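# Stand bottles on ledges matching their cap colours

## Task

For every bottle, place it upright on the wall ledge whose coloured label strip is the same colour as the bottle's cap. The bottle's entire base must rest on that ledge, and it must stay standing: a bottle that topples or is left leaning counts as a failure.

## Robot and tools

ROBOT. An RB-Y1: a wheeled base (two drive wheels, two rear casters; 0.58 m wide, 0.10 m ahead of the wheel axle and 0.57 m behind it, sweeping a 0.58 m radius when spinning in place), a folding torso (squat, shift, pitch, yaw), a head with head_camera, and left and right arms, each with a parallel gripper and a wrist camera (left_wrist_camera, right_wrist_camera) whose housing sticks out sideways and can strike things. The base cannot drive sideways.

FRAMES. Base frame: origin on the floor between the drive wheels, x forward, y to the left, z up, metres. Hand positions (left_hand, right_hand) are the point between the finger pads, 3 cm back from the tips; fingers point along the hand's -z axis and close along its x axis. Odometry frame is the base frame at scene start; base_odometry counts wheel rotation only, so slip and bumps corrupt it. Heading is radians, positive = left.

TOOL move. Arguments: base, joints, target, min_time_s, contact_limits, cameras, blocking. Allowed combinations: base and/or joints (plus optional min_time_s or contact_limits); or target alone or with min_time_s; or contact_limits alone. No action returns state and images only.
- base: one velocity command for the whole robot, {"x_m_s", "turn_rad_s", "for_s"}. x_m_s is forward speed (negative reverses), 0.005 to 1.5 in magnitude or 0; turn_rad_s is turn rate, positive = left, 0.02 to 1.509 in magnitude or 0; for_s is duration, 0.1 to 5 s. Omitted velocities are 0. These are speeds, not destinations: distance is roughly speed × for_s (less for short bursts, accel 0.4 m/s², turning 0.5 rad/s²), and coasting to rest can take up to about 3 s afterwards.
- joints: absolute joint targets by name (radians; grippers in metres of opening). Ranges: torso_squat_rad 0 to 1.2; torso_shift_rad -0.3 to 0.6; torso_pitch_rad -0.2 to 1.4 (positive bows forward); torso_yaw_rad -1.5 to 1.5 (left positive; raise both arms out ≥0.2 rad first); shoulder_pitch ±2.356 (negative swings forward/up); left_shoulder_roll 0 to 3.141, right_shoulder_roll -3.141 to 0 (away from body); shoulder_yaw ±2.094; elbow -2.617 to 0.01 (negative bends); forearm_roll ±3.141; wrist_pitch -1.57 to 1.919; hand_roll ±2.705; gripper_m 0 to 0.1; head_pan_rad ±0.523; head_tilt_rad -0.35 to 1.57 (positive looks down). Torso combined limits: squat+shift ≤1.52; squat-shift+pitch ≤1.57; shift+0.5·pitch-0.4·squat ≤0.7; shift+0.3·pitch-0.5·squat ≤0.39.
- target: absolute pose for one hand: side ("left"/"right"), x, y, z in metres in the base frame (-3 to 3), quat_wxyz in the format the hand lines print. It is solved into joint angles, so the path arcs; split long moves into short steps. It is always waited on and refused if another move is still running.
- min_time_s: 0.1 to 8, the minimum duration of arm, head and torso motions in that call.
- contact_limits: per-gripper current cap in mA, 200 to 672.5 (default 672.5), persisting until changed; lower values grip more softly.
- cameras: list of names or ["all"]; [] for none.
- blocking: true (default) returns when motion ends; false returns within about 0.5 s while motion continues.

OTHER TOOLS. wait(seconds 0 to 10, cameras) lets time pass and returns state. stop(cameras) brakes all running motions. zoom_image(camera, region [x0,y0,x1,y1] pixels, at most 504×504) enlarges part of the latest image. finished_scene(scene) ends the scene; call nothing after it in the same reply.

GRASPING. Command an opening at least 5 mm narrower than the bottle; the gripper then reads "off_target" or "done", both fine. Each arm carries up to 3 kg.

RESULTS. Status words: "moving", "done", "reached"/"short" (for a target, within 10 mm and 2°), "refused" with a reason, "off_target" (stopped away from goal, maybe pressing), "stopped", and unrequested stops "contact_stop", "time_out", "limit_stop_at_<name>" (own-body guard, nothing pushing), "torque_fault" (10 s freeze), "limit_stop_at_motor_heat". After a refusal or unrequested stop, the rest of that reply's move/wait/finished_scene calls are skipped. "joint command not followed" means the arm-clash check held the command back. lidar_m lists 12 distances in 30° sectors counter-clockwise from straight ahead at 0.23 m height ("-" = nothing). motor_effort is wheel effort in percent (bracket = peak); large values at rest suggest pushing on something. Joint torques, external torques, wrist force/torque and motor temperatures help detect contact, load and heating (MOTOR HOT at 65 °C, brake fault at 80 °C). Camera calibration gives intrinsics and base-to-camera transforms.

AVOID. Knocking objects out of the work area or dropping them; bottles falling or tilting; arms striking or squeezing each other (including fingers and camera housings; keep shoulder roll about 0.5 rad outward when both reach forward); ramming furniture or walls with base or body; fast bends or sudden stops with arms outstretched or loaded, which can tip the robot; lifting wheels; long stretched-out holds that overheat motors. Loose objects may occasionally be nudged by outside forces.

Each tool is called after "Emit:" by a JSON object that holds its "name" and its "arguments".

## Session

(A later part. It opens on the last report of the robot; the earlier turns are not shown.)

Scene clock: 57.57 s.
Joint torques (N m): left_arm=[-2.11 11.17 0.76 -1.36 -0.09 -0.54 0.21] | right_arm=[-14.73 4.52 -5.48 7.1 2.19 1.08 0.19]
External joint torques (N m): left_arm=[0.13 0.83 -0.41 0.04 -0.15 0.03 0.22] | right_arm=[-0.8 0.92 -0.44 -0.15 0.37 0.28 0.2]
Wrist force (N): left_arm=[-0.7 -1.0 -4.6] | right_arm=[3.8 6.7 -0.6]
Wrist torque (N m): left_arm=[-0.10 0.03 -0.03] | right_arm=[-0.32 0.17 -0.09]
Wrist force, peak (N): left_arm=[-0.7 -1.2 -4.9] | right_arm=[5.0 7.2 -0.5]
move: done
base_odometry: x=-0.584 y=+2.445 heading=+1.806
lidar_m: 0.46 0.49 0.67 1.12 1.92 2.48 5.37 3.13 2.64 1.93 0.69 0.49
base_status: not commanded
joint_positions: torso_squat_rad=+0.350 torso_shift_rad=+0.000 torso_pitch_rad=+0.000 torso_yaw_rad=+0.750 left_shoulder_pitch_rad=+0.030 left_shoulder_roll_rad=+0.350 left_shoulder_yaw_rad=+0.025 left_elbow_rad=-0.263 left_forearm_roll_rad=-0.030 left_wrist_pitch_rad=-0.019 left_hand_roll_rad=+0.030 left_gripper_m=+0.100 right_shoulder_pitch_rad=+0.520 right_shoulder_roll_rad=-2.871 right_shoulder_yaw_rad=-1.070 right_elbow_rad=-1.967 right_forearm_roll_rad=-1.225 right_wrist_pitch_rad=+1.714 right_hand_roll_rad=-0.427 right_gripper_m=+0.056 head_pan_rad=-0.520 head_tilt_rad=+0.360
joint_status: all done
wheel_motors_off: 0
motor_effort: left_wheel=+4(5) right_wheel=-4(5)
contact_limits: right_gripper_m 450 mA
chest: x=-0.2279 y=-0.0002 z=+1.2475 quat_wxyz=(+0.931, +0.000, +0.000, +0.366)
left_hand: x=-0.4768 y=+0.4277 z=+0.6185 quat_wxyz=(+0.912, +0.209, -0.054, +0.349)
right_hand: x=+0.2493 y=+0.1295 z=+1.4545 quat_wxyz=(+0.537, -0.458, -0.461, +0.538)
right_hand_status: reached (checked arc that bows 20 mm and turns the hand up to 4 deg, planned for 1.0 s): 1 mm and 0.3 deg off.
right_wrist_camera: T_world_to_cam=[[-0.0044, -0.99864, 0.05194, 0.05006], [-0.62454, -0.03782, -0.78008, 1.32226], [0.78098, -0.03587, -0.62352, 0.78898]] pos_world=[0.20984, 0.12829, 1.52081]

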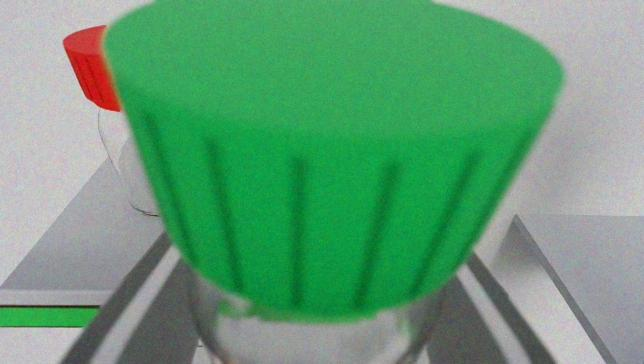

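Emit:
{"name": "move", "arguments": {"target": {"side": "right", "x": 0.315, "y": 0.132, "z": 1.456, "quat_wxyz": [0.5377, -0.4592, -0.4592, 0.5377]}, "min_time_s": 0.6}}

Emit:
{"name": "move", "arguments": {"target": {"side": "right", "x": 0.378, "y": 0.134, "z": 1.452, "quat_wxyz": [0.5377, -0.4592, -0.4592, 0.5377]}, "min_time_s": 0.6, "cameras": ["right_wrist_camera", "head_camera"]}}

Emit:
{"name": "move", "arguments": {"target": {"side": "right", "x": 0.378, "y": 0.134, "z": 1.418, "quat_wxyz": [0.5377, -0.4592, -0.4592, 0.5377]}, "min_time_s": 0.7, "cameras": ["right_wrist_camera", "head_camera"]}}

Scene clock: 62.57 s.
Joint torques (N m): left_arm=[-2.65 11.27 0.53 -1.38 0 -0.58 0.25] | right_arm=[-16.11 2.85 -4.67 6.99 2.16 0.7 0.04]
External joint torques (N m): left_arm=[-0.41 0.93 -0.64 0.01 -0.06 -0.01 0.26] | right_arm=[-0.2 0.26 1.15 -0.27 0.28 0.08 0.05]
Wrist force (N): left_arm=[-0.7 -0.7 -4.5] | right_arm=[3.0 5.1 -0.6]
Wrist torque (N m): left_arm=[-0.13 0.03 -0.05] | right_arm=[-0.19 0.12 -0.29]
Wrist force, peak (N): left_arm=[-0.3 -1.2 -4.8] | right_arm=[3.2 7.3 -0.9]
move: done
base_odometry: x=-0.584 y=+2.445 heading=+1.806
lidar_m: 0.47 0.49 0.66 1.12 1.93 2.47 5.36 3.13 2.63 1.93 0.68 0.50
base_status: not commanded
joint_positions: torso_squat_rad=+0.350 torso_shift_rad=+0.000 torso_pitch_rad=+0.000 torso_yaw_rad=+0.750 left_shoulder_pitch_rad=+0.030 left_shoulder_roll_rad=+0.350 left_shoulder_yaw_rad=+0.025 left_elbow_rad=-0.263 left_forearm_roll_rad=-0.030 left_wrist_pitch_rad=-0.019 left_hand_roll_rad=+0.030 left_gripper_m=+0.100 right_shoulder_pitch_rad=+0.607 right_shoulder_roll_rad=-2.819 right_shoulder_yaw_rad=-1.000 right_elbow_rad=-1.832 right_forearm_roll_rad=-1.098 right_wrist_pitch_rad=+1.579 right_hand_roll_rad=-0.329 right_gripper_m=+0.056 head_pan_rad=-0.520 head_tilt_rad=+0.360
joint_status: all done
wheel_motors_off: 0
motor_effort: left_wheel=+5(5) right_wheel=-3(6)
contact_limits: right_gripper_m 450 mA
chest: x=-0.2279 y=-0.0002 z=+1.2475 quat_wxyz=(+0.931, +0.000, +0.000, +0.366)
left_hand: x=-0.4768 y=+0.4277 z=+0.6185 quat_wxyz=(+0.912, +0.209, -0.054, +0.349)
right_hand: x=+0.3143 y=+0.1313 z=+1.4559 quat_wxyz=(+0.537, -0.459, -0.460, +0.538)
right_hand_status: reached (checked arc that bows 3 mm and turns the hand up to 1 deg, planned for 0.6 s): 1 mm and 0.1 deg off.
pictures: none

Scene clock: 63.57 s.
Joint torques (N m): left_arm=[-2.19 11.01 0.7 -1.39 -0.15 -0.52 0.18] | right_arm=[-18.36 2.43 -4.63 6.96 2.13 0.49 -0.07]
External joint torques (N m): left_arm=[0.05 0.67 -0.47 0 -0.2 0.05 0.19] | right_arm=[-0.36 0.12 1.62 -0.32 0.23 0.02 -0.06]
Wrist force (N): left_arm=[-0.4 -0.8 -4.9] | right_arm=[3.6 5.8 0.0]
Wrist torque (N m): left_arm=[-0.12 0.07 -0.03] | right_arm=[-0.22 0.13 -0.30]
Wrist force, peak (N): left_arm=[-0.4 -1.3 -4.8] | right_arm=[3.8 7.5 -0.2]
move: done
base_odometry: x=-0.584 y=+2.445 heading=+1.806
lidar_m: 0.47 0.49 0.66 1.13 1.93 2.47 5.37 3.14 2.64 1.94 0.68 0.49
base_status: not commanded
joint_positions: torso_squat_rad=+0.350 torso_shift_rad=+0.000 torso_pitch_rad=+0.000 torso_yaw_rad=+0.750 left_shoulder_pitch_rad=+0.030 left_shoulder_roll_rad=+0.350 left_shoulder_yaw_rad=+0.025 left_elbow_rad=-0.263 left_forearm_roll_rad=-0.030 left_wrist_pitch_rad=-0.019 left_hand_roll_rad=+0.030 left_gripper_m=+0.100 right_shoulder_pitch_rad=+0.713 right_shoulder_roll_rad=-2.806 right_shoulder_yaw_rad=-0.956 right_elbow_rad=-1.653 right_forearm_roll_rad=-1.012 right_wrist_pitch_rad=+1.425 right_hand_roll_rad=-0.251 right_gripper_m=+0.056 head_pan_rad=-0.520 head_tilt_rad=+0.360
joint_status: all done
wheel_motors_off: 0
motor_effort: left_wheel=+4(5) right_wheel=-3(5)
contact_limits: right_gripper_m 450 mA
chest: x=-0.2279 y=-0.0002 z=+1.2475 quat_wxyz=(+0.931, +0.000, +0.000, +0.366)
left_hand: x=-0.4767 y=+0.4277 z=+0.6185 quat_wxyz=(+0.912, +0.209, -0.054, +0.348)
right_hand: x=+0.3780 y=+0.1340 z=+1.4519 quat_wxyz=(+0.538, -0.459, -0.459, +0.538)
right_hand_status: reached (checked arc that bows 4 mm and turns the hand up to 1 deg, planned for 0.6 s): 0 mm and 0.0 deg off.
pictures: head_camera, right_wrist_camera
head_camera: T_world_to_cam=[[0.20086, -0.97932, 0.02414, 0.02681], [-0.30625, -0.08618, -0.94804, 1.36722], [0.93052, 0.18303, -0.31722, 0.59666]] pos_world=[-0.14188, 0.03487, 1.48481]
right_wrist_camera: T_world_to_cam=[[-0.00832, -0.99853, 0.05348, 0.05451], [-0.62609, -0.03649, -0.77889, 1.39947], [0.7797, -0.03996, -0.62487, 0.69004]] pos_world=[0.33862, 0.13308, 1.51831]

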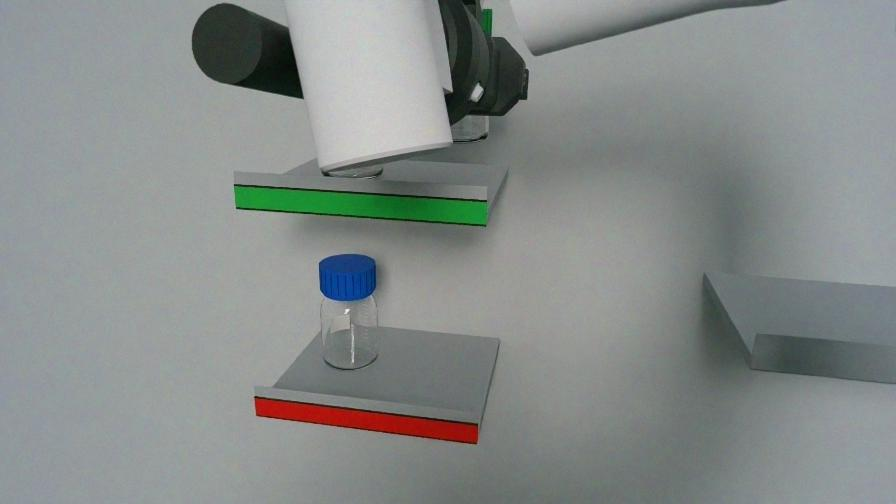

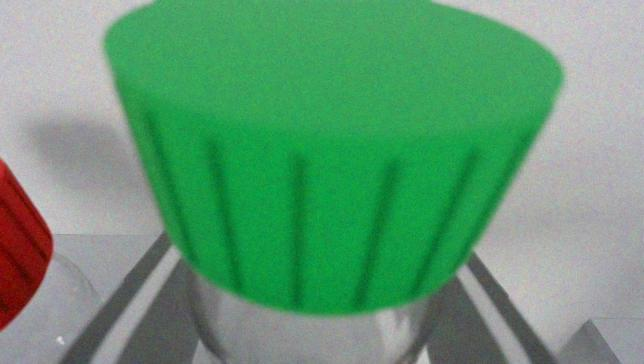

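Scene clock: 64.60 s.
Joint torques (N m): left_arm=[-2.42 11.15 0.89 -1.27 -0.05 -0.55 0.31] | right_arm=[-18.09 1.17 -4.28 6.53 2.22 1.02 0.08]
External joint torques (N m): left_arm=[-0.18 0.81 -0.28 0.12 -0.1 0.02 0.32] | right_arm=[0.17 -1.46 2.06 -0.58 0.39 0.35 0.09]
Wrist force (N): left_arm=[-0.5 -1.0 -4.8] | right_arm=[3.3 5.9 -0.3]
Wrist torque (N m): left_arm=[-0.11 0.04 -0.03] | right_arm=[-0.20 0.13 -0.12]
Wrist force, peak (N): left_arm=[-0.6 -1.2 -4.8] | right_arm=[3.5 6.9 -0.6]
move: done
base_odometry: x=-0.584 y=+2.445 heading=+1.806
lidar_m: 0.47 0.49 0.67 1.13 1.93 2.48 5.37 3.14 2.65 1.93 0.69 0.49
base_status: not commanded
joint_positions: torso_squat_rad=+0.350 torso_shift_rad=+0.000 torso_pitch_rad=+0.000 torso_yaw_rad=+0.750 left_shoulder_pitch_rad=+0.030 left_shoulder_roll_rad=+0.350 left_shoulder_yaw_rad=+0.025 left_elbow_rad=-0.263 left_forearm_roll_rad=-0.030 left_wrist_pitch_rad=-0.019 left_hand_roll_rad=+0.030 left_gripper_m=+0.100 right_shoulder_pitch_rad=+0.755 right_shoulder_roll_rad=-2.811 right_shoulder_yaw_rad=-0.938 right_elbow_rad=-1.721 right_forearm_roll_rad=-0.976 right_wrist_pitch_rad=+1.438 right_hand_roll_rad=-0.348 right_gripper_m=+0.056 head_pan_rad=-0.520 head_tilt_rad=+0.360
joint_status: all done
wheel_motors_off: 0
motor_effort: left_wheel=+5(5) right_wheel=-5(5)
contact_limits: right_gripper_m 450 mA
chest: x=-0.2279 y=-0.0002 z=+1.2475 quat_wxyz=(+0.931, +0.000, +0.000, +0.366)
left_hand: x=-0.4767 y=+0.4277 z=+0.6185 quat_wxyz=(+0.912, +0.209, -0.054, +0.348)
right_hand: x=+0.3776 y=+0.1334 z=+1.4186 quat_wxyz=(+0.539, -0.458, -0.457, +0.540)
right_hand_status: reached (checked arc that bows 1 mm and turns the hand up to 1 deg, planned for 0.7 s): 1 mm and 0.4 deg off.
pictures: head_camera, right_wrist_camera
head_camera: T_world_to_cam=[[0.20086, -0.97932, 0.02414, 0.02681], [-0.30625, -0.08618, -0.94804, 1.36722], [0.93052, 0.18303, -0.31722, 0.59666]] pos_world=[-0.14188, 0.03487, 1.48481]
right_wrist_camera: T_world_to_cam=[[-0.00769, -0.99844, 0.05527, 0.05289], [-0.6317, -0.03799, -0.77428, 1.36904], [0.77517, -0.04087, -0.63043, 0.67923]] pos_world=[0.33871, 0.13258, 1.4853]

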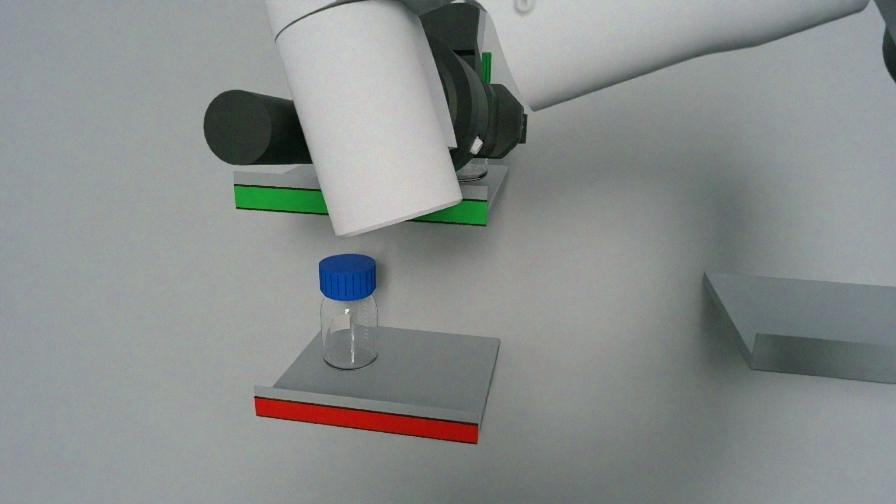

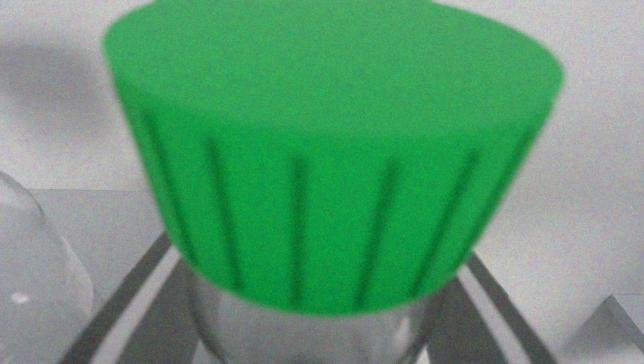

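Emit:
{"name": "move", "arguments": {"target": {"side": "right", "x": 0.378, "y": 0.136, "z": 1.413, "quat_wxyz": [0.5377, -0.4592, -0.4592, 0.5377]}, "min_time_s": 0.4}}

Emit:
{"name": "move", "arguments": {"target": {"side": "right", "x": 0.378, "y": 0.136, "z": 1.409, "quat_wxyz": [0.5377, -0.4592, -0.4592, 0.5377]}, "min_time_s": 0.4}}

Scene clock: 66.43 s.
Joint torques (N m): left_arm=[-1.94 10.83 0.67 -1.38 -0.08 -0.6 0.29] | right_arm=[-15.91 0.04 -4.36 5.18 0.87 -0.01 -0.28]
External joint torques (N m): left_arm=[0.3 0.49 -0.49 0.02 -0.14 -0.03 0.3] | right_arm=[2.52 -2.82 1.94 -1.91 -0.95 -0.72 -0.27]
Wrist force (N): left_arm=[-0.6 -1.1 -4.6] | right_arm=[0.4 -2.1 0.4]
Wrist torque (N m): left_arm=[-0.11 0.04 -0.04] | right_arm=[-0.14 0.11 0.12]
Wrist force, peak (N): left_arm=[-0.5 -0.9 -4.9] | right_arm=[3.8 6.9 -0.9]
move: done
base_odometry: x=-0.584 y=+2.445 heading=+1.806
lidar_m: 0.47 0.49 0.67 1.13 1.94 2.48 5.37 3.13 2.64 1.95 0.69 0.49
base_status: not commanded
joint_positions: torso_squat_rad=+0.350 torso_shift_rad=+0.000 torso_pitch_rad=+0.000 torso_yaw_rad=+0.750 left_shoulder_pitch_rad=+0.030 left_shoulder_roll_rad=+0.350 left_shoulder_yaw_rad=+0.025 left_elbow_rad=-0.263 left_forearm_roll_rad=-0.030 left_wrist_pitch_rad=-0.019 left_hand_roll_rad=+0.030 left_gripper_m=+0.100 right_shoulder_pitch_rad=+0.768 right_shoulder_roll_rad=-2.823 right_shoulder_yaw_rad=-0.935 right_elbow_rad=-1.722 right_forearm_roll_rad=-0.964 right_wrist_pitch_rad=+1.441 right_hand_roll_rad=-0.372 right_gripper_m=+0.055 head_pan_rad=-0.520 head_tilt_rad=+0.360
joint_status: all done
wheel_motors_off: 0
motor_effort: left_wheel=+5(5) right_wheel=-4(5)
contact_limits: right_gripper_m 450 mA
chest: x=-0.2279 y=-0.0002 z=+1.2475 quat_wxyz=(+0.931, +0.000, +0.000, +0.366)
left_hand: x=-0.4767 y=+0.4277 z=+0.6185 quat_wxyz=(+0.912, +0.209, -0.054, +0.348)
right_hand: x=+0.3779 y=+0.1358 z=+1.4136 quat_wxyz=(+0.538, -0.459, -0.460, +0.537)
right_hand_status: reached (checked arc that bows 0 mm and turns the hand up to 0 deg, planned for 0.4 s): 1 mm and 0.1 deg off.
pictures: none

Scene clock: 67.17 s.
Joint torques (N m): left_arm=[-2.18 10.8 0.22 -1.2 -0.05 -0.7 0.21] | right_arm=[-6.75 -2.08 -2.57 -0.52 -3.32 -1.59 -0.53]
External joint torques (N m): left_arm=[0.07 0.46 -0.94 0.2 -0.11 -0.13 0.22] | right_arm=[11.71 -4.98 3.72 -7.6 -5.14 -2.3 -0.53]
Wrist force (N): left_arm=[-0.7 -1.1 -4.4] | right_arm=[0.4 -21.4 -2.7]
Wrist torque (N m): left_arm=[-0.07 0.01 -0.04] | right_arm=[-0.27 0.05 0.37]
Wrist force, peak (N): left_arm=[-0.6 -0.8 -4.8] | right_arm=[0.6 -23.4 -2.5]
move: done
base_odometry: x=-0.584 y=+2.445 heading=+1.806
lidar_m: 0.46 0.49 0.67 1.12 1.92 2.47 5.37 3.14 2.64 1.94 0.68 0.49
base_status: not commanded
joint_positions: torso_squat_rad=+0.350 torso_shift_rad=+0.000 torso_pitch_rad=+0.000 torso_yaw_rad=+0.750 left_shoulder_pitch_rad=+0.030 left_shoulder_roll_rad=+0.350 left_shoulder_yaw_rad=+0.025 left_elbow_rad=-0.263 left_forearm_roll_rad=-0.030 left_wrist_pitch_rad=-0.019 left_hand_roll_rad=+0.030 left_gripper_m=+0.100 right_shoulder_pitch_rad=+0.772 right_shoulder_roll_rad=-2.824 right_shoulder_yaw_rad=-0.933 right_elbow_rad=-1.727 right_forearm_roll_rad=-0.957 right_wrist_pitch_rad=+1.443 right_hand_roll_rad=-0.384 right_gripper_m=+0.055 head_pan_rad=-0.520 head_tilt_rad=+0.360
joint_status: all done
wheel_motors_off: 0
motor_effort: left_wheel=+4(5) right_wheel=-3(5)
contact_limits: right_gripper_m 450 mA
chest: x=-0.2281 y=-0.0003 z=+1.2475 quat_wxyz=(+0.931, +0.000, +0.000, +0.366)
left_hand: x=-0.4766 y=+0.4278 z=+0.6185 quat_wxyz=(+0.912, +0.209, -0.054, +0.349)
right_hand: x=+0.3778 y=+0.1359 z=+1.4117 quat_wxyz=(+0.538, -0.459, -0.461, +0.536)
right_hand_status: reached (checked arc that bows 0 mm and turns the hand up to 0 deg, planned for 0.4 s): 3 mm and 0.3 deg off.
pictures: none

Emit:
{"name": "move", "arguments": {"target": {"side": "right", "x": 0.378, "y": 0.136, "z": 1.414, "quat_wxyz": [0.5377, -0.4592, -0.4592, 0.5377]}, "min_time_s": 0.3}}

Emit:
{"name": "move", "arguments": {"joints": {"right_gripper_m": 0.068}}}

Emit:
{"name": "move", "arguments": {"target": {"side": "right", "x": 0.33, "y": 0.136, "z": 1.419, "quat_wxyz": [0.5377, -0.4592, -0.4592, 0.5377]}, "min_time_s": 0.6}}

Emit:
{"name": "move", "arguments": {"target": {"side": "right", "x": 0.26, "y": 0.12, "z": 1.43, "quat_wxyz": [0.5377, -0.4592, -0.4592, 0.5377]}, "min_time_s": 0.7, "cameras": ["right_wrist_camera"]}}

Scene clock: 68.47 s.
Joint torques (N m): left_arm=[-2.04 11.01 0.27 -1.11 -0.07 -0.54 0.16] | right_arm=[-16.81 2.22 -6.6 5.98 1.41 0.3 0.02]
External joint torques (N m): left_arm=[0.21 0.67 -0.89 0.29 -0.13 0.03 0.17] | right_arm=[1.63 -0.64 -0.31 -1.12 -0.42 -0.39 0.03]
Wrist force (N): left_arm=[-0.6 -0.9 -4.6] | right_arm=[2.5 3.5 -0.4]
Wrist torque (N m): left_arm=[-0.13 0.04 -0.03] | right_arm=[-0.19 0.09 -0.25]
Wrist force, peak (N): left_arm=[-0.6 -1.3 -4.8] | right_arm=[0.0 -22.4 -2.7]
move: done
base_odometry: x=-0.584 y=+2.445 heading=+1.806
lidar_m: 0.47 0.49 0.66 1.13 1.94 2.48 5.37 3.13 2.64 1.94 0.68 0.49
base_status: not commanded
joint_positions: torso_squat_rad=+0.350 torso_shift_rad=+0.000 torso_pitch_rad=+0.000 torso_yaw_rad=+0.750 left_shoulder_pitch_rad=+0.030 left_shoulder_roll_rad=+0.350 left_shoulder_yaw_rad=+0.025 left_elbow_rad=-0.263 left_forearm_roll_rad=-0.030 left_wrist_pitch_rad=-0.019 left_hand_roll_rad=+0.030 left_gripper_m=+0.100 right_shoulder_pitch_rad=+0.768 right_shoulder_roll_rad=-2.823 right_shoulder_yaw_rad=-0.935 right_elbow_rad=-1.720 right_forearm_roll_rad=-0.964 right_wrist_pitch_rad=+1.440 right_hand_roll_rad=-0.369 right_gripper_m=+0.055 head_pan_rad=-0.520 head_tilt_rad=+0.360
joint_status: all done
wheel_motors_off: 0
motor_effort: left_wheel=+5(5) right_wheel=-4(5)
contact_limits: right_gripper_m 450 mA
chest: x=-0.2281 y=-0.0003 z=+1.2475 quat_wxyz=(+0.931, +0.000, +0.000, +0.366)
left_hand: x=-0.4767 y=+0.4278 z=+0.6185 quat_wxyz=(+0.912, +0.209, -0.054, +0.349)
right_hand: x=+0.3781 y=+0.1359 z=+1.4141 quat_wxyz=(+0.538, -0.459, -0.459, +0.537)
right_hand_status: reached (checked arc that bows 0 mm and turns the hand up to 0 deg, planned for 0.3 s): 0 mm and 0.0 deg off.
pictures: none

Scene clock: 69.07 s.
Joint torques (N m): left_arm=[-2.47 11.37 0.58 -1.33 -0.07 -0.49 0.2] | right_arm=[-16.83 2.21 -6.28 6.18 1.71 0.42 0.13]
External joint torques (N m): left_arm=[-0.23 1.03 -0.58 0.07 -0.13 0.08 0.21] | right_arm=[1.61 -0.66 0.01 -0.92 -0.12 -0.28 0.13]
Wrist force (N): left_arm=[-0.2 -0.8 -4.5] | right_arm=[3.0 4.8 0.2]
Wrist torque (N m): left_arm=[-0.13 0.08 -0.02] | right_arm=[-0.24 0.08 -0.28]
Wrist force, peak (N): left_arm=[-0.2 -0.9 -4.8] | right_arm=[3.1 4.9 0.3]
move: done
base_odometry: x=-0.584 y=+2.445 heading=+1.806
lidar_m: 0.47 0.49 0.66 1.12 1.93 2.48 5.37 3.14 2.64 1.94 0.68 0.50
base_status: not commanded
joint_positions: torso_squat_rad=+0.350 torso_shift_rad=+0.000 torso_pitch_rad=+0.000 torso_yaw_rad=+0.750 left_shoulder_pitch_rad=+0.030 left_shoulder_roll_rad=+0.350 left_shoulder_yaw_rad=+0.025 left_elbow_rad=-0.263 left_forearm_roll_rad=-0.030 left_wrist_pitch_rad=-0.019 left_hand_roll_rad=+0.030 left_gripper_m=+0.100 right_shoulder_pitch_rad=+0.768 right_shoulder_roll_rad=-2.823 right_shoulder_yaw_rad=-0.935 right_elbow_rad=-1.720 right_forearm_roll_rad=-0.964 right_wrist_pitch_rad=+1.440 right_hand_roll_rad=-0.369 right_gripper_m=+0.068 head_pan_rad=-0.520 head_tilt_rad=+0.360
joint_status: all done
wheel_motors_off: 0
motor_effort: left_wheel=+4(5) right_wheel=-4(5)
contact_limits: right_gripper_m 450 mA
chest: x=-0.2281 y=-0.0003 z=+1.2475 quat_wxyz=(+0.931, +0.000, +0.000, +0.366)
left_hand: x=-0.4767 y=+0.4278 z=+0.6185 quat_wxyz=(+0.912, +0.209, -0.054, +0.349)
right_hand: x=+0.3781 y=+0.1359 z=+1.4141 quat_wxyz=(+0.538, -0.459, -0.459, +0.538)
pictures: none

Scene clock: 70.03 s.
Joint torques (N m): left_arm=[-2.34 11.1 0.35 -1.21 -0.11 -0.67 0.18] | right_arm=[-17.67 2.21 -5.63 6.58 1.77 0.67 -0.18]
External joint torques (N m): left_arm=[-0.1 0.76 -0.82 0.18 -0.17 -0.1 0.19] | right_arm=[-0.67 -0.92 0.36 -0.43 -0.05 -0.13 -0.17]
Wrist force (N): left_arm=[-0.1 -0.9 -4.3] | right_arm=[2.5 4.4 -0.4]
Wrist torque (N m): left_arm=[-0.12 0.09 -0.05] | right_arm=[-0.22 0.03 -0.08]
Wrist force, peak (N): left_arm=[-0.4 -0.9 -4.9] | right_arm=[4.0 4.9 -0.9]
move: done
base_odometry: x=-0.584 y=+2.445 heading=+1.806
lidar_m: 0.47 0.48 0.66 1.12 1.94 2.47 5.37 3.14 2.63 1.93 0.69 0.49
base_status: not commanded
joint_positions: torso_squat_rad=+0.350 torso_shift_rad=+0.000 torso_pitch_rad=+0.000 torso_yaw_rad=+0.750 left_shoulder_pitch_rad=+0.030 left_shoulder_roll_rad=+0.350 left_shoulder_yaw_rad=+0.025 left_elbow_rad=-0.263 left_forearm_roll_rad=-0.030 left_wrist_pitch_rad=-0.019 left_hand_roll_rad=+0.030 left_gripper_m=+0.100 right_shoulder_pitch_rad=+0.693 right_shoulder_roll_rad=-2.841 right_shoulder_yaw_rad=-0.973 right_elbow_rad=-1.847 right_forearm_roll_rad=-1.036 right_wrist_pitch_rad=+1.557 right_hand_roll_rad=-0.421 right_gripper_m=+0.068 head_pan_rad=-0.520 head_tilt_rad=+0.360
joint_status: all done
wheel_motors_off: 0
motor_effort: left_wheel=+4(5) right_wheel=-4(5)
contact_limits: right_gripper_m 450 mA
chest: x=-0.2280 y=-0.0002 z=+1.2475 quat_wxyz=(+0.931, +0.000, +0.000, +0.366)
left_hand: x=-0.4767 y=+0.4277 z=+0.6185 quat_wxyz=(+0.912, +0.209, -0.054, +0.349)
right_hand: x=+0.3304 y=+0.1360 z=+1.4189 quat_wxyz=(+0.538, -0.459, -0.459, +0.538)
right_hand_status: reached (checked arc that bows 3 mm and turns the hand up to 1 deg, planned for 0.6 s): 0 mm and 0.0 deg off.
pictures: none

Scene clock: 71.10 s.
Joint torques (N m): left_arm=[-2.29 11 0.83 -1.1 -0.11 -0.64 0.2] | right_arm=[-14.44 2.62 -5.01 6.23 1.65 0.91 -0.11]
External joint torques (N m): left_arm=[-0.05 0.66 -0.34 0.29 -0.16 -0.07 0.21] | right_arm=[-0.19 -0.55 0.32 -0.7 -0.1 -0.01 -0.1]
Wrist force (N): left_arm=[-0.6 -1.0 -4.4] | right_arm=[3.4 4.7 -1.1]
Wrist torque (N m): left_arm=[-0.09 0.02 -0.05] | right_arm=[-0.25 0.07 -0.09]
Wrist force, peak (N): left_arm=[-0.5 -1.0 -4.8] | right_arm=[3.7 5.2 -0.7]
move: done
base_odometry: x=-0.584 y=+2.445 heading=+1.806
lidar_m: 0.47 0.48 0.66 1.13 1.93 2.48 5.37 3.13 2.64 1.93 0.69 0.49
base_status: not commanded
joint_positions: torso_squat_rad=+0.350 torso_shift_rad=+0.000 torso_pitch_rad=+0.000 torso_yaw_rad=+0.750 left_shoulder_pitch_rad=+0.030 left_shoulder_roll_rad=+0.350 left_shoulder_yaw_rad=+0.025 left_elbow_rad=-0.263 left_forearm_roll_rad=-0.030 left_wrist_pitch_rad=-0.019 left_hand_roll_rad=+0.030 left_gripper_m=+0.100 right_shoulder_pitch_rad=+0.565 right_shoulder_roll_rad=-2.844 right_shoulder_yaw_rad=-1.049 right_elbow_rad=-2.036 right_forearm_roll_rad=-1.178 right_wrist_pitch_rad=+1.717 right_hand_roll_rad=-0.495 right_gripper_m=+0.068 head_pan_rad=-0.520 head_tilt_rad=+0.360
joint_status: all done
wheel_motors_off: 0
motor_effort: left_wheel=+5(5) right_wheel=-4(5)
contact_limits: right_gripper_m 450 mA
chest: x=-0.2280 y=-0.0002 z=+1.2475 quat_wxyz=(+0.931, +0.000, +0.000, +0.366)
left_hand: x=-0.4767 y=+0.4277 z=+0.6185 quat_wxyz=(+0.912, +0.209, -0.054, +0.349)
right_hand: x=+0.2601 y=+0.1200 z=+1.4300 quat_wxyz=(+0.538, -0.459, -0.459, +0.538)
right_hand_status: reached (checked arc that bows 4 mm and turns the hand up to 1 deg, planned for 0.7 s): 0 mm and 0.0 deg off.
right_wrist_camera: T_world_to_cam=[[-0.00876, -0.99853, 0.05357, 0.04068], [-0.62604, -0.0363, -0.77894, 1.30805], [0.77974, -0.04036, -0.6248, 0.7676]] pos_world=[0.22072, 0.11908, 1.49631]

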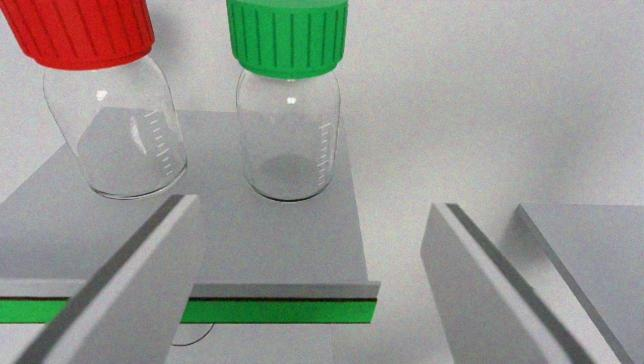

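Emit:
{"name": "move", "arguments": {"joints": {"right_gripper_m": 0.1, "right_shoulder_pitch_rad": 0.304, "right_shoulder_roll_rad": -1.191, "right_shoulder_yaw_rad": -1.807, "right_elbow_rad": -2.433, "right_forearm_roll_rad": -1.125, "right_wrist_pitch_rad": 1.919, "right_hand_roll_rad": 1.079}, "min_time_s": 1.5}}

Emit:
{"name": "move", "arguments": {"target": {"side": "right", "x": 0.255, "y": -0.47, "z": 1.3, "quat_wxyz": [0.6304, -0.5384, -0.3632, 0.4252]}, "min_time_s": 1.0}}

Emit:
{"name": "move", "arguments": {"target": {"side": "right", "x": 0.275, "y": -0.5, "z": 1.24, "quat_wxyz": [0.6304, -0.5384, -0.3632, 0.4252]}, "min_time_s": 0.6, "cameras": ["right_wrist_camera"]}}

Scene clock: 75.00 s.
Joint torques (N m): left_arm=[-2.24 11.2 0.72 -1.39 -0.17 -0.59 0.26] | right_arm=[0.55 -18.07 -1.09 1.61 0.83 -1.74 -0.08]
External joint torques (N m): left_arm=[0.01 0.85 -0.45 0.01 -0.23 -0.02 0.27] | right_arm=[-0.96 -2.31 0.79 -0.25 -0.02 -0.01 -0.07]
Wrist force (N): left_arm=[-0.5 -0.8 -4.4] | right_arm=[2.6 4.3 -0.3]
Wrist torque (N m): left_arm=[-0.12 0.05 -0.04] | right_arm=[-0.19 0.07 -0.27]
Wrist force, peak (N): left_arm=[-0.6 -1.1 -4.9] | right_arm=[4.3 6.0 -2.6]
move: done
base_odometry: x=-0.584 y=+2.445 heading=+1.806
lidar_m: 0.47 0.49 0.67 1.13 1.93 2.48 5.37 3.14 2.64 1.94 0.69 0.49
base_status: not commanded
joint_positions: torso_squat_rad=+0.350 torso_shift_rad=+0.000 torso_pitch_rad=+0.000 torso_yaw_rad=+0.750 left_shoulder_pitch_rad=+0.030 left_shoulder_roll_rad=+0.350 left_shoulder_yaw_rad=+0.025 left_elbow_rad=-0.263 left_forearm_roll_rad=-0.030 left_wrist_pitch_rad=-0.019 left_hand_roll_rad=+0.030 left_gripper_m=+0.100 right_shoulder_pitch_rad=+0.304 right_shoulder_roll_rad=-1.191 right_shoulder_yaw_rad=-1.807 right_elbow_rad=-2.433 right_forearm_roll_rad=-1.125 right_wrist_pitch_rad=+1.919 right_hand_roll_rad=+1.079 right_gripper_m=+0.100 head_pan_rad=-0.520 head_tilt_rad=+0.360
joint_status: all done
wheel_motors_off: 0
motor_effort: left_wheel=+4(5) right_wheel=-5(5)
contact_limits: right_gripper_m 450 mA
chest: x=-0.2280 y=-0.0003 z=+1.2475 quat_wxyz=(+0.931, +0.000, +0.000, +0.366)
left_hand: x=-0.4767 y=+0.4277 z=+0.6186 quat_wxyz=(+0.912, +0.209, -0.054, +0.348)
right_hand: x=+0.2502 y=-0.2999 z=+1.4645 quat_wxyz=(+0.535, -0.460, -0.461, +0.539)
pictures: none

Scene clock: 76.33 s.
Joint torques (N m): left_arm=[-2.51 11.09 0.62 -1.46 -0.1 -0.67 0.23] | right_arm=[6.11 -16.37 -1.2 -4.49 -0.28 -1.42 -0.27]
External joint torques (N m): left_arm=[-0.26 0.74 -0.55 -0.06 -0.16 -0.1 0.24] | right_arm=[1.19 -2.14 1.88 0.45 -0.41 0.55 -0.26]
Wrist force (N): left_arm=[-0.6 -1.0 -4.4] | right_arm=[3.4 4.5 -0.7]
Wrist torque (N m): left_arm=[-0.08 0.04 -0.03] | right_arm=[-0.21 0.10 -0.27]
Wrist force, peak (N): left_arm=[-0.4 -1.2 -4.8] | right_arm=[3.8 5.5 -0.3]
move: done
base_odometry: x=-0.584 y=+2.445 heading=+1.806
lidar_m: 0.47 0.49 0.66 1.12 1.93 2.47 5.37 3.13 2.64 1.94 0.69 0.49
base_status: not commanded
joint_positions: torso_squat_rad=+0.350 torso_shift_rad=+0.000 torso_pitch_rad=+0.000 torso_yaw_rad=+0.750 left_shoulder_pitch_rad=+0.030 left_shoulder_roll_rad=+0.350 left_shoulder_yaw_rad=+0.025 left_elbow_rad=-0.263 left_forearm_roll_rad=-0.030 left_wrist_pitch_rad=-0.019 left_hand_roll_rad=+0.030 left_gripper_m=+0.100 right_shoulder_pitch_rad=+0.358 right_shoulder_roll_rad=-0.425 right_shoulder_yaw_rad=-1.712 right_elbow_rad=-2.391 right_forearm_roll_rad=-0.725 right_wrist_pitch_rad=+1.354 right_hand_roll_rad=+1.534 right_gripper_m=+0.100 head_pan_rad=-0.520 head_tilt_rad=+0.360
joint_status: all done
wheel_motors_off: 0
motor_effort: left_wheel=+4(5) right_wheel=-3(5)
contact_limits: right_gripper_m 450 mA
chest: x=-0.2280 y=-0.0003 z=+1.2475 quat_wxyz=(+0.931, +0.000, +0.000, +0.366)
left_hand: x=-0.4767 y=+0.4277 z=+0.6186 quat_wxyz=(+0.912, +0.209, -0.054, +0.348)
right_hand: x=+0.2540 y=-0.4702 z=+1.3002 quat_wxyz=(+0.633, -0.539, -0.362, +0.422)
right_hand_status: reached (checked arc that bows 27 mm and turns the hand up to 23 deg, planned for 1.0 s): 1 mm and 0.4 deg off.
pictures: none

Scene clock: 77.27 s.
Joint torques (N m): left_arm=[-2.23 11.42 0.97 -1.13 -0.2 -0.61 0.27] | right_arm=[3.81 -16.08 -1.4 -7.08 -0.28 -1.78 -0.03]
External joint torques (N m): left_arm=[0.02 1.08 -0.2 0.27 -0.26 -0.04 0.28] | right_arm=[-0.78 -1.45 1.52 0.19 -0.07 0.15 -0.02]
Wrist force (N): left_arm=[-0.8 -1.2 -4.5] | right_arm=[3.2 4.4 -0.9]
Wrist torque (N m): left_arm=[-0.07 0.02 -0.04] | right_arm=[-0.19 0.10 -0.25]
Wrist force, peak (N): left_arm=[-0.6 -0.8 -4.8] | right_arm=[3.0 6.2 -0.8]
move: done
base_odometry: x=-0.584 y=+2.445 heading=+1.806
lidar_m: 0.47 0.49 0.66 1.13 1.93 2.47 5.37 3.14 2.63 1.94 0.68 0.49
base_status: not commanded
joint_positions: torso_squat_rad=+0.350 torso_shift_rad=+0.000 torso_pitch_rad=+0.000 torso_yaw_rad=+0.750 left_shoulder_pitch_rad=+0.030 left_shoulder_roll_rad=+0.350 left_shoulder_yaw_rad=+0.025 left_elbow_rad=-0.263 left_forearm_roll_rad=-0.030 left_wrist_pitch_rad=-0.019 left_hand_roll_rad=+0.030 left_gripper_m=+0.100 right_shoulder_pitch_rad=+0.295 right_shoulder_roll_rad=-0.308 right_shoulder_yaw_rad=-1.666 right_elbow_rad=-2.210 right_forearm_roll_rad=-0.734 right_wrist_pitch_rad=+1.124 right_hand_roll_rad=+1.753 right_gripper_m=+0.100 head_pan_rad=-0.520 head_tilt_rad=+0.360
joint_status: all done
wheel_motors_off: 0
motor_effort: left_wheel=+4(5) right_wheel=-4(5)
contact_limits: right_gripper_m 450 mA
chest: x=-0.2280 y=-0.0003 z=+1.2475 quat_wxyz=(+0.931, +0.000, +0.000, +0.366)
left_hand: x=-0.4767 y=+0.4277 z=+0.6186 quat_wxyz=(+0.912, +0.209, -0.054, +0.348)
right_hand: x=+0.2749 y=-0.5001 z=+1.2400 quat_wxyz=(+0.631, -0.538, -0.363, +0.425)
right_hand_status: reached (checked arc that bows 4 mm and turns the hand up to 1 deg, planned for 0.6 s): 0 mm and 0.0 deg off.
right_wrist_camera: T_world_to_cam=[[-0.38242, -0.92244, 0.05347, -0.4273], [-0.59397, 0.20109, -0.77895, 1.25681], [0.70779, -0.32964, -0.6248, 0.48747]] pos_world=[0.23807, -0.4862, 1.30641]

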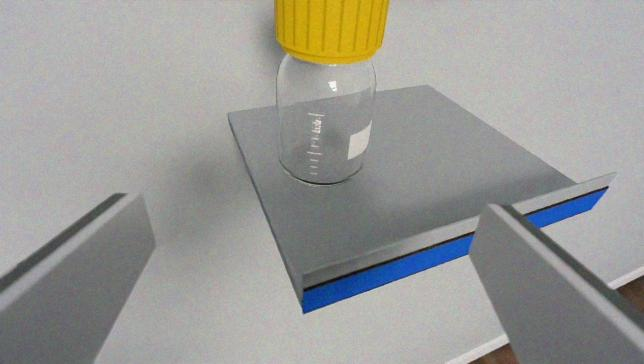

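Emit:
{"name": "move", "arguments": {"target": {"side": "right", "x": 0.319, "y": -0.53, "z": 1.236, "quat_wxyz": [0.6304, -0.5384, -0.3632, 0.4252]}, "min_time_s": 0.5}}

Emit:
{"name": "move", "arguments": {"target": {"side": "right", "x": 0.3535, "y": -0.544, "z": 1.2345, "quat_wxyz": [0.6304, -0.5384, -0.3632, 0.4252]}, "min_time_s": 0.5, "cameras": ["right_wrist_camera"]}}

Emit:
{"name": "move", "arguments": {"target": {"side": "right", "x": 0.3884, "y": -0.5581, "z": 1.2315, "quat_wxyz": [0.6304, -0.5384, -0.3632, 0.4252]}, "min_time_s": 0.5}}

Emit:
{"name": "move", "arguments": {"joints": {"right_gripper_m": 0.045}}}

Emit:
{"name": "move", "arguments": {"target": {"side": "right", "x": 0.3865, "y": -0.5573, "z": 1.2575, "quat_wxyz": [0.6304, -0.5384, -0.3632, 0.4252]}, "min_time_s": 0.5, "cameras": ["right_wrist_camera"]}}

Scene clock: 80.37 s.
Joint torques (N m): left_arm=[-2.51 11.21 0.46 -1.5 -0.12 -0.7 0.23] | right_arm=[2.57 -18.15 -1.31 -7.63 -0.26 -1.81 0.02]
External joint torques (N m): left_arm=[-0.27 0.86 -0.7 -0.1 -0.18 -0.13 0.24] | right_arm=[-1.24 -0.72 1.5 0.38 0.01 0.1 0.03]
Wrist force (N): left_arm=[-0.3 -0.8 -4.6] | right_arm=[3.0 4.5 0.0]
Wrist torque (N m): left_arm=[-0.12 0.07 -0.04] | right_arm=[-0.31 0.09 -0.24]
Wrist force, peak (N): left_arm=[-0.8 -1.0 -4.8] | right_arm=[3.6 5.8 -0.4]
move: done
base_odometry: x=-0.584 y=+2.445 heading=+1.806
lidar_m: 0.47 0.49 0.66 1.13 1.93 2.47 5.37 3.14 2.64 1.93 0.69 0.49
base_status: not commanded
joint_positions: torso_squat_rad=+0.350 torso_shift_rad=+0.000 torso_pitch_rad=+0.000 torso_yaw_rad=+0.750 left_shoulder_pitch_rad=+0.030 left_shoulder_roll_rad=+0.350 left_shoulder_yaw_rad=+0.025 left_elbow_rad=-0.263 left_forearm_roll_rad=-0.030 left_wrist_pitch_rad=-0.019 left_hand_roll_rad=+0.030 left_gripper_m=+0.100 right_shoulder_pitch_rad=+0.255 right_shoulder_roll_rad=-0.439 right_shoulder_yaw_rad=-1.620 right_elbow_rad=-1.988 right_forearm_roll_rad=-0.696 right_wrist_pitch_rad=+1.045 right_hand_roll_rad=+1.811 right_gripper_m=+0.100 head_pan_rad=-0.520 head_tilt_rad=+0.360
joint_status: all done
wheel_motors_off: 0
motor_effort: left_wheel=+5(5) right_wheel=-4(5)
contact_limits: right_gripper_m 450 mA
chest: x=-0.2280 y=-0.0002 z=+1.2475 quat_wxyz=(+0.931, +0.000, +0.000, +0.366)
left_hand: x=-0.4768 y=+0.4277 z=+0.6185 quat_wxyz=(+0.912, +0.209, -0.054, +0.348)
right_hand: x=+0.3182 y=-0.5295 z=+1.2361 quat_wxyz=(+0.631, -0.539, -0.363, +0.425)
right_hand_status: reached (checked arc that bows 7 mm and turns the hand up to 1 deg, planned for 0.5 s): 1 mm and 0.1 deg off.
pictures: none

Scene clock: 81.20 s.
Joint torques (N m): left_arm=[-2.58 11.23 0.59 -1.47 -0.02 -0.56 0.33] | right_arm=[1.89 -21.14 -0.74 -7.72 -0.25 -1.83 0.15]
External joint torques (N m): left_arm=[-0.33 0.89 -0.58 -0.07 -0.07 0.01 0.34] | right_arm=[-1.02 -1.76 1.89 0.77 0.05 0.07 0.15]
Wrist force (N): left_arm=[-0.6 -1.0 -4.2] | right_arm=[3.4 4.9 -0.3]
Wrist torque (N m): left_arm=[-0.12 0.03 -0.04] | right_arm=[-0.27 0.15 -0.26]
Wrist force, peak (N): left_arm=[-0.6 -0.9 -4.9] | right_arm=[3.5 5.1 -0.3]
move: done
base_odometry: x=-0.584 y=+2.445 heading=+1.806
lidar_m: 0.47 0.49 0.67 1.12 1.93 2.48 5.37 3.14 2.64 1.94 0.68 0.49
base_status: not commanded
joint_positions: torso_squat_rad=+0.350 torso_shift_rad=+0.000 torso_pitch_rad=+0.000 torso_yaw_rad=+0.750 left_shoulder_pitch_rad=+0.030 left_shoulder_roll_rad=+0.350 left_shoulder_yaw_rad=+0.025 left_elbow_rad=-0.263 left_forearm_roll_rad=-0.030 left_wrist_pitch_rad=-0.019 left_hand_roll_rad=+0.030 left_gripper_m=+0.100 right_shoulder_pitch_rad=+0.216 right_shoulder_roll_rad=-0.535 right_shoulder_yaw_rad=-1.579 right_elbow_rad=-1.829 right_forearm_roll_rad=-0.661 right_wrist_pitch_rad=+0.982 right_hand_roll_rad=+1.841 right_gripper_m=+0.100 head_pan_rad=-0.520 head_tilt_rad=+0.360
joint_status: all done
wheel_motors_off: 0
motor_effort: left_wheel=+4(5) right_wheel=-4(5)
contact_limits: right_gripper_m 450 mA
chest: x=-0.2280 y=-0.0002 z=+1.2475 quat_wxyz=(+0.931, +0.000, +0.000, +0.366)
left_hand: x=-0.4768 y=+0.4277 z=+0.6185 quat_wxyz=(+0.912, +0.209, -0.054, +0.349)
right_hand: x=+0.3531 y=-0.5439 z=+1.2346 quat_wxyz=(+0.631, -0.539, -0.363, +0.425)
right_hand_status: reached (checked arc that bows 5 mm and turns the hand up to 1 deg, planned for 0.5 s): 0 mm and 0.0 deg off.
right_wrist_camera: T_world_to_cam=[[-0.38257, -0.92237, 0.05355, -0.43744], [-0.59387, 0.20109, -0.77903, 1.30791], [0.70778, -0.32984, -0.6247, 0.41411]] pos_world=[0.31627, -0.5299, 1.30101]

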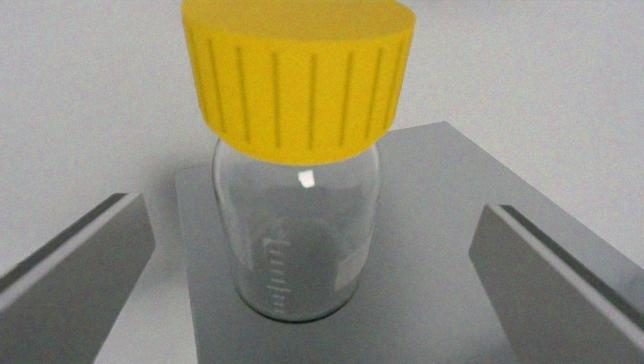

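Scene clock: 82.03 s.
Joint torques (N m): left_arm=[-2.44 11.07 0.43 -1.32 0 -0.62 0.26] | right_arm=[1.81 -22.75 -1.48 -7.96 -0.28 -1.8 0.04]
External joint torques (N m): left_arm=[-0.19 0.73 -0.73 0.08 -0.06 -0.05 0.27] | right_arm=[-0.17 -1.46 0.93 1.03 0.04 0.07 0.05]
Wrist force (N): left_arm=[-0.6 -0.9 -4.4] | right_arm=[3.8 4.7 -0.6]
Wrist torque (N m): left_arm=[-0.10 0.04 -0.03] | right_arm=[-0.28 0.16 -0.31]
Wrist force, peak (N): left_arm=[-1.2 -0.8 -4.7] | right_arm=[3.5 6.0 -0.8]
move: done
base_odometry: x=-0.584 y=+2.445 heading=+1.806
lidar_m: 0.47 0.49 0.67 1.12 1.93 2.48 5.37 3.14 2.64 1.93 0.68 0.49
base_status: not commanded
joint_positions: torso_squat_rad=+0.350 torso_shift_rad=+0.000 torso_pitch_rad=+0.000 torso_yaw_rad=+0.750 left_shoulder_pitch_rad=+0.030 left_shoulder_roll_rad=+0.350 left_shoulder_yaw_rad=+0.025 left_elbow_rad=-0.263 left_forearm_roll_rad=-0.030 left_wrist_pitch_rad=-0.019 left_hand_roll_rad=+0.030 left_gripper_m=+0.100 right_shoulder_pitch_rad=+0.174 right_shoulder_roll_rad=-0.631 right_shoulder_yaw_rad=-1.543 right_elbow_rad=-1.652 right_forearm_roll_rad=-0.641 right_wrist_pitch_rad=+0.905 right_hand_roll_rad=+1.882 right_gripper_m=+0.100 head_pan_rad=-0.520 head_tilt_rad=+0.360
joint_status: all done
wheel_motors_off: 0
motor_effort: left_wheel=+4(5) right_wheel=-4(5)
contact_limits: right_gripper_m 450 mA
chest: x=-0.2279 y=-0.0002 z=+1.2475 quat_wxyz=(+0.931, +0.000, +0.000, +0.366)
left_hand: x=-0.4768 y=+0.4277 z=+0.6185 quat_wxyz=(+0.912, +0.209, -0.054, +0.349)
right_hand: x=+0.3879 y=-0.5579 z=+1.2316 quat_wxyz=(+0.631, -0.539, -0.363, +0.425)
right_hand_status: reached (checked arc that bows 7 mm and turns the hand up to 1 deg, planned for 0.5 s): 1 mm and 0.1 deg off.
pictures: none

Scene clock: 83.17 s.
Joint torques (N m): left_arm=[-1.94 10.89 0.67 -1.42 -0.09 -0.55 0.31] | right_arm=[1.47 -23.33 -1.37 -8.19 -0.14 -1.86 0.24]
External joint torques (N m): left_arm=[0.31 0.54 -0.5 -0.02 -0.14 0.02 0.32] | right_arm=[-0.51 -2.04 1.05 0.8 0.19 0.01 0.25]
Wrist force (N): left_arm=[-0.5 -1.0 -4.4] | right_arm=[3.1 4.7 0.1]
Wrist torque (N m): left_arm=[-0.09 0.03 -0.04] | right_arm=[-0.31 0.08 -0.28]
Wrist force, peak (N): left_arm=[-0.4 -1.0 -4.7] | right_arm=[2.1 6.2 -1.1]
move: off_target
base_odometry: x=-0.584 y=+2.445 heading=+1.806
lidar_m: 0.47 0.48 0.68 1.13 1.93 2.48 5.37 3.13 2.64 1.94 0.68 0.50
base_status: not commanded
joint_positions: torso_squat_rad=+0.350 torso_shift_rad=+0.000 torso_pitch_rad=+0.000 torso_yaw_rad=+0.750 left_shoulder_pitch_rad=+0.030 left_shoulder_roll_rad=+0.350 left_shoulder_yaw_rad=+0.025 left_elbow_rad=-0.263 left_forearm_roll_rad=-0.030 left_wrist_pitch_rad=-0.019 left_hand_roll_rad=+0.030 left_gripper_m=+0.100 right_shoulder_pitch_rad=+0.174 right_shoulder_roll_rad=-0.631 right_shoulder_yaw_rad=-1.543 right_elbow_rad=-1.652 right_forearm_roll_rad=-0.641 right_wrist_pitch_rad=+0.905 right_hand_roll_rad=+1.882 right_gripper_m=+0.055 head_pan_rad=-0.520 head_tilt_rad=+0.360
joint_status: right_gripper_m off_target (ended at +0.055, target +0.045)
wheel_motors_off: 0
motor_effort: left_wheel=+5(5) right_wheel=-5(5)
contact_limits: right_gripper_m 450 mA
chest: x=-0.2280 y=-0.0002 z=+1.2475 quat_wxyz=(+0.931, +0.000, +0.000, +0.366)
left_hand: x=-0.4768 y=+0.4277 z=+0.6185 quat_wxyz=(+0.912, +0.209, -0.054, +0.349)
right_hand: x=+0.3879 y=-0.5579 z=+1.2316 quat_wxyz=(+0.631, -0.539, -0.363, +0.425)
pictures: none

Scene clock: 84.00 s.
Joint torques (N m): left_arm=[-2.12 11.42 0.91 -1.44 -0.04 -0.61 0.16] | right_arm=[3.37 -24.43 -3.96 -8.72 -0.28 -1.81 -0.29]
External joint torques (N m): left_arm=[0.13 1.07 -0.26 -0.04 -0.1 -0.04 0.17] | right_arm=[1.33 -2.86 -1.52 -0.1 0.01 0.08 -0.29]
Wrist force (N): left_arm=[-0.5 -0.9 -4.5] | right_arm=[3.2 6.0 -0.6]
Wrist torque (N m): left_arm=[-0.11 0.04 -0.02] | right_arm=[-0.21 0.11 -0.07]
Wrist force, peak (N): left_arm=[-0.4 -0.7 -4.8] | right_arm=[3.0 7.4 -1.0]
move: done
base_odometry: x=-0.584 y=+2.445 heading=+1.806
lidar_m: 0.47 0.49 0.66 1.12 1.93 2.48 5.37 3.13 2.64 1.93 0.69 0.49
base_status: not commanded
joint_positions: torso_squat_rad=+0.350 torso_shift_rad=+0.000 torso_pitch_rad=+0.000 torso_yaw_rad=+0.750 left_shoulder_pitch_rad=+0.030 left_shoulder_roll_rad=+0.350 left_shoulder_yaw_rad=+0.025 left_elbow_rad=-0.263 left_forearm_roll_rad=-0.030 left_wrist_pitch_rad=-0.019 left_hand_roll_rad=+0.030 left_gripper_m=+0.100 right_shoulder_pitch_rad=+0.181 right_shoulder_roll_rad=-0.678 right_shoulder_yaw_rad=-1.555 right_elbow_rad=-1.677 right_forearm_roll_rad=-0.627 right_wrist_pitch_rad=+0.966 right_hand_roll_rad=+1.841 right_gripper_m=+0.055 head_pan_rad=-0.520 head_tilt_rad=+0.360
joint_status: all done
wheel_motors_off: 0
motor_effort: left_wheel=+4(5) right_wheel=-4(5)
contact_limits: right_gripper_m 450 mA
chest: x=-0.2280 y=-0.0002 z=+1.2475 quat_wxyz=(+0.931, +0.000, +0.000, +0.366)
left_hand: x=-0.4768 y=+0.4277 z=+0.6185 quat_wxyz=(+0.912, +0.209, -0.054, +0.349)
right_hand: x=+0.3865 y=-0.5569 z=+1.2568 quat_wxyz=(+0.629, -0.539, -0.364, +0.425)
right_hand_status: reached (checked arc that bows 1 mm and turns the hand up to 0 deg, planned for 0.5 s): 1 mm and 0.2 deg off.
right_wrist_camera: T_world_to_cam=[[-0.38147, -0.92282, 0.05371, -0.43875], [-0.59222, 0.19936, -0.78072, 1.34812], [0.70976, -0.32963, -0.62257, 0.39666]] pos_world=[0.34948, -0.5429, 1.32302]

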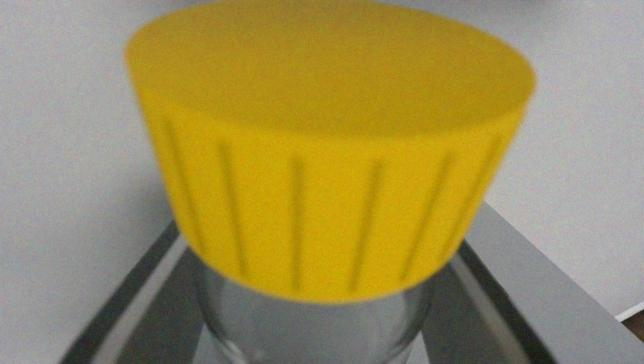

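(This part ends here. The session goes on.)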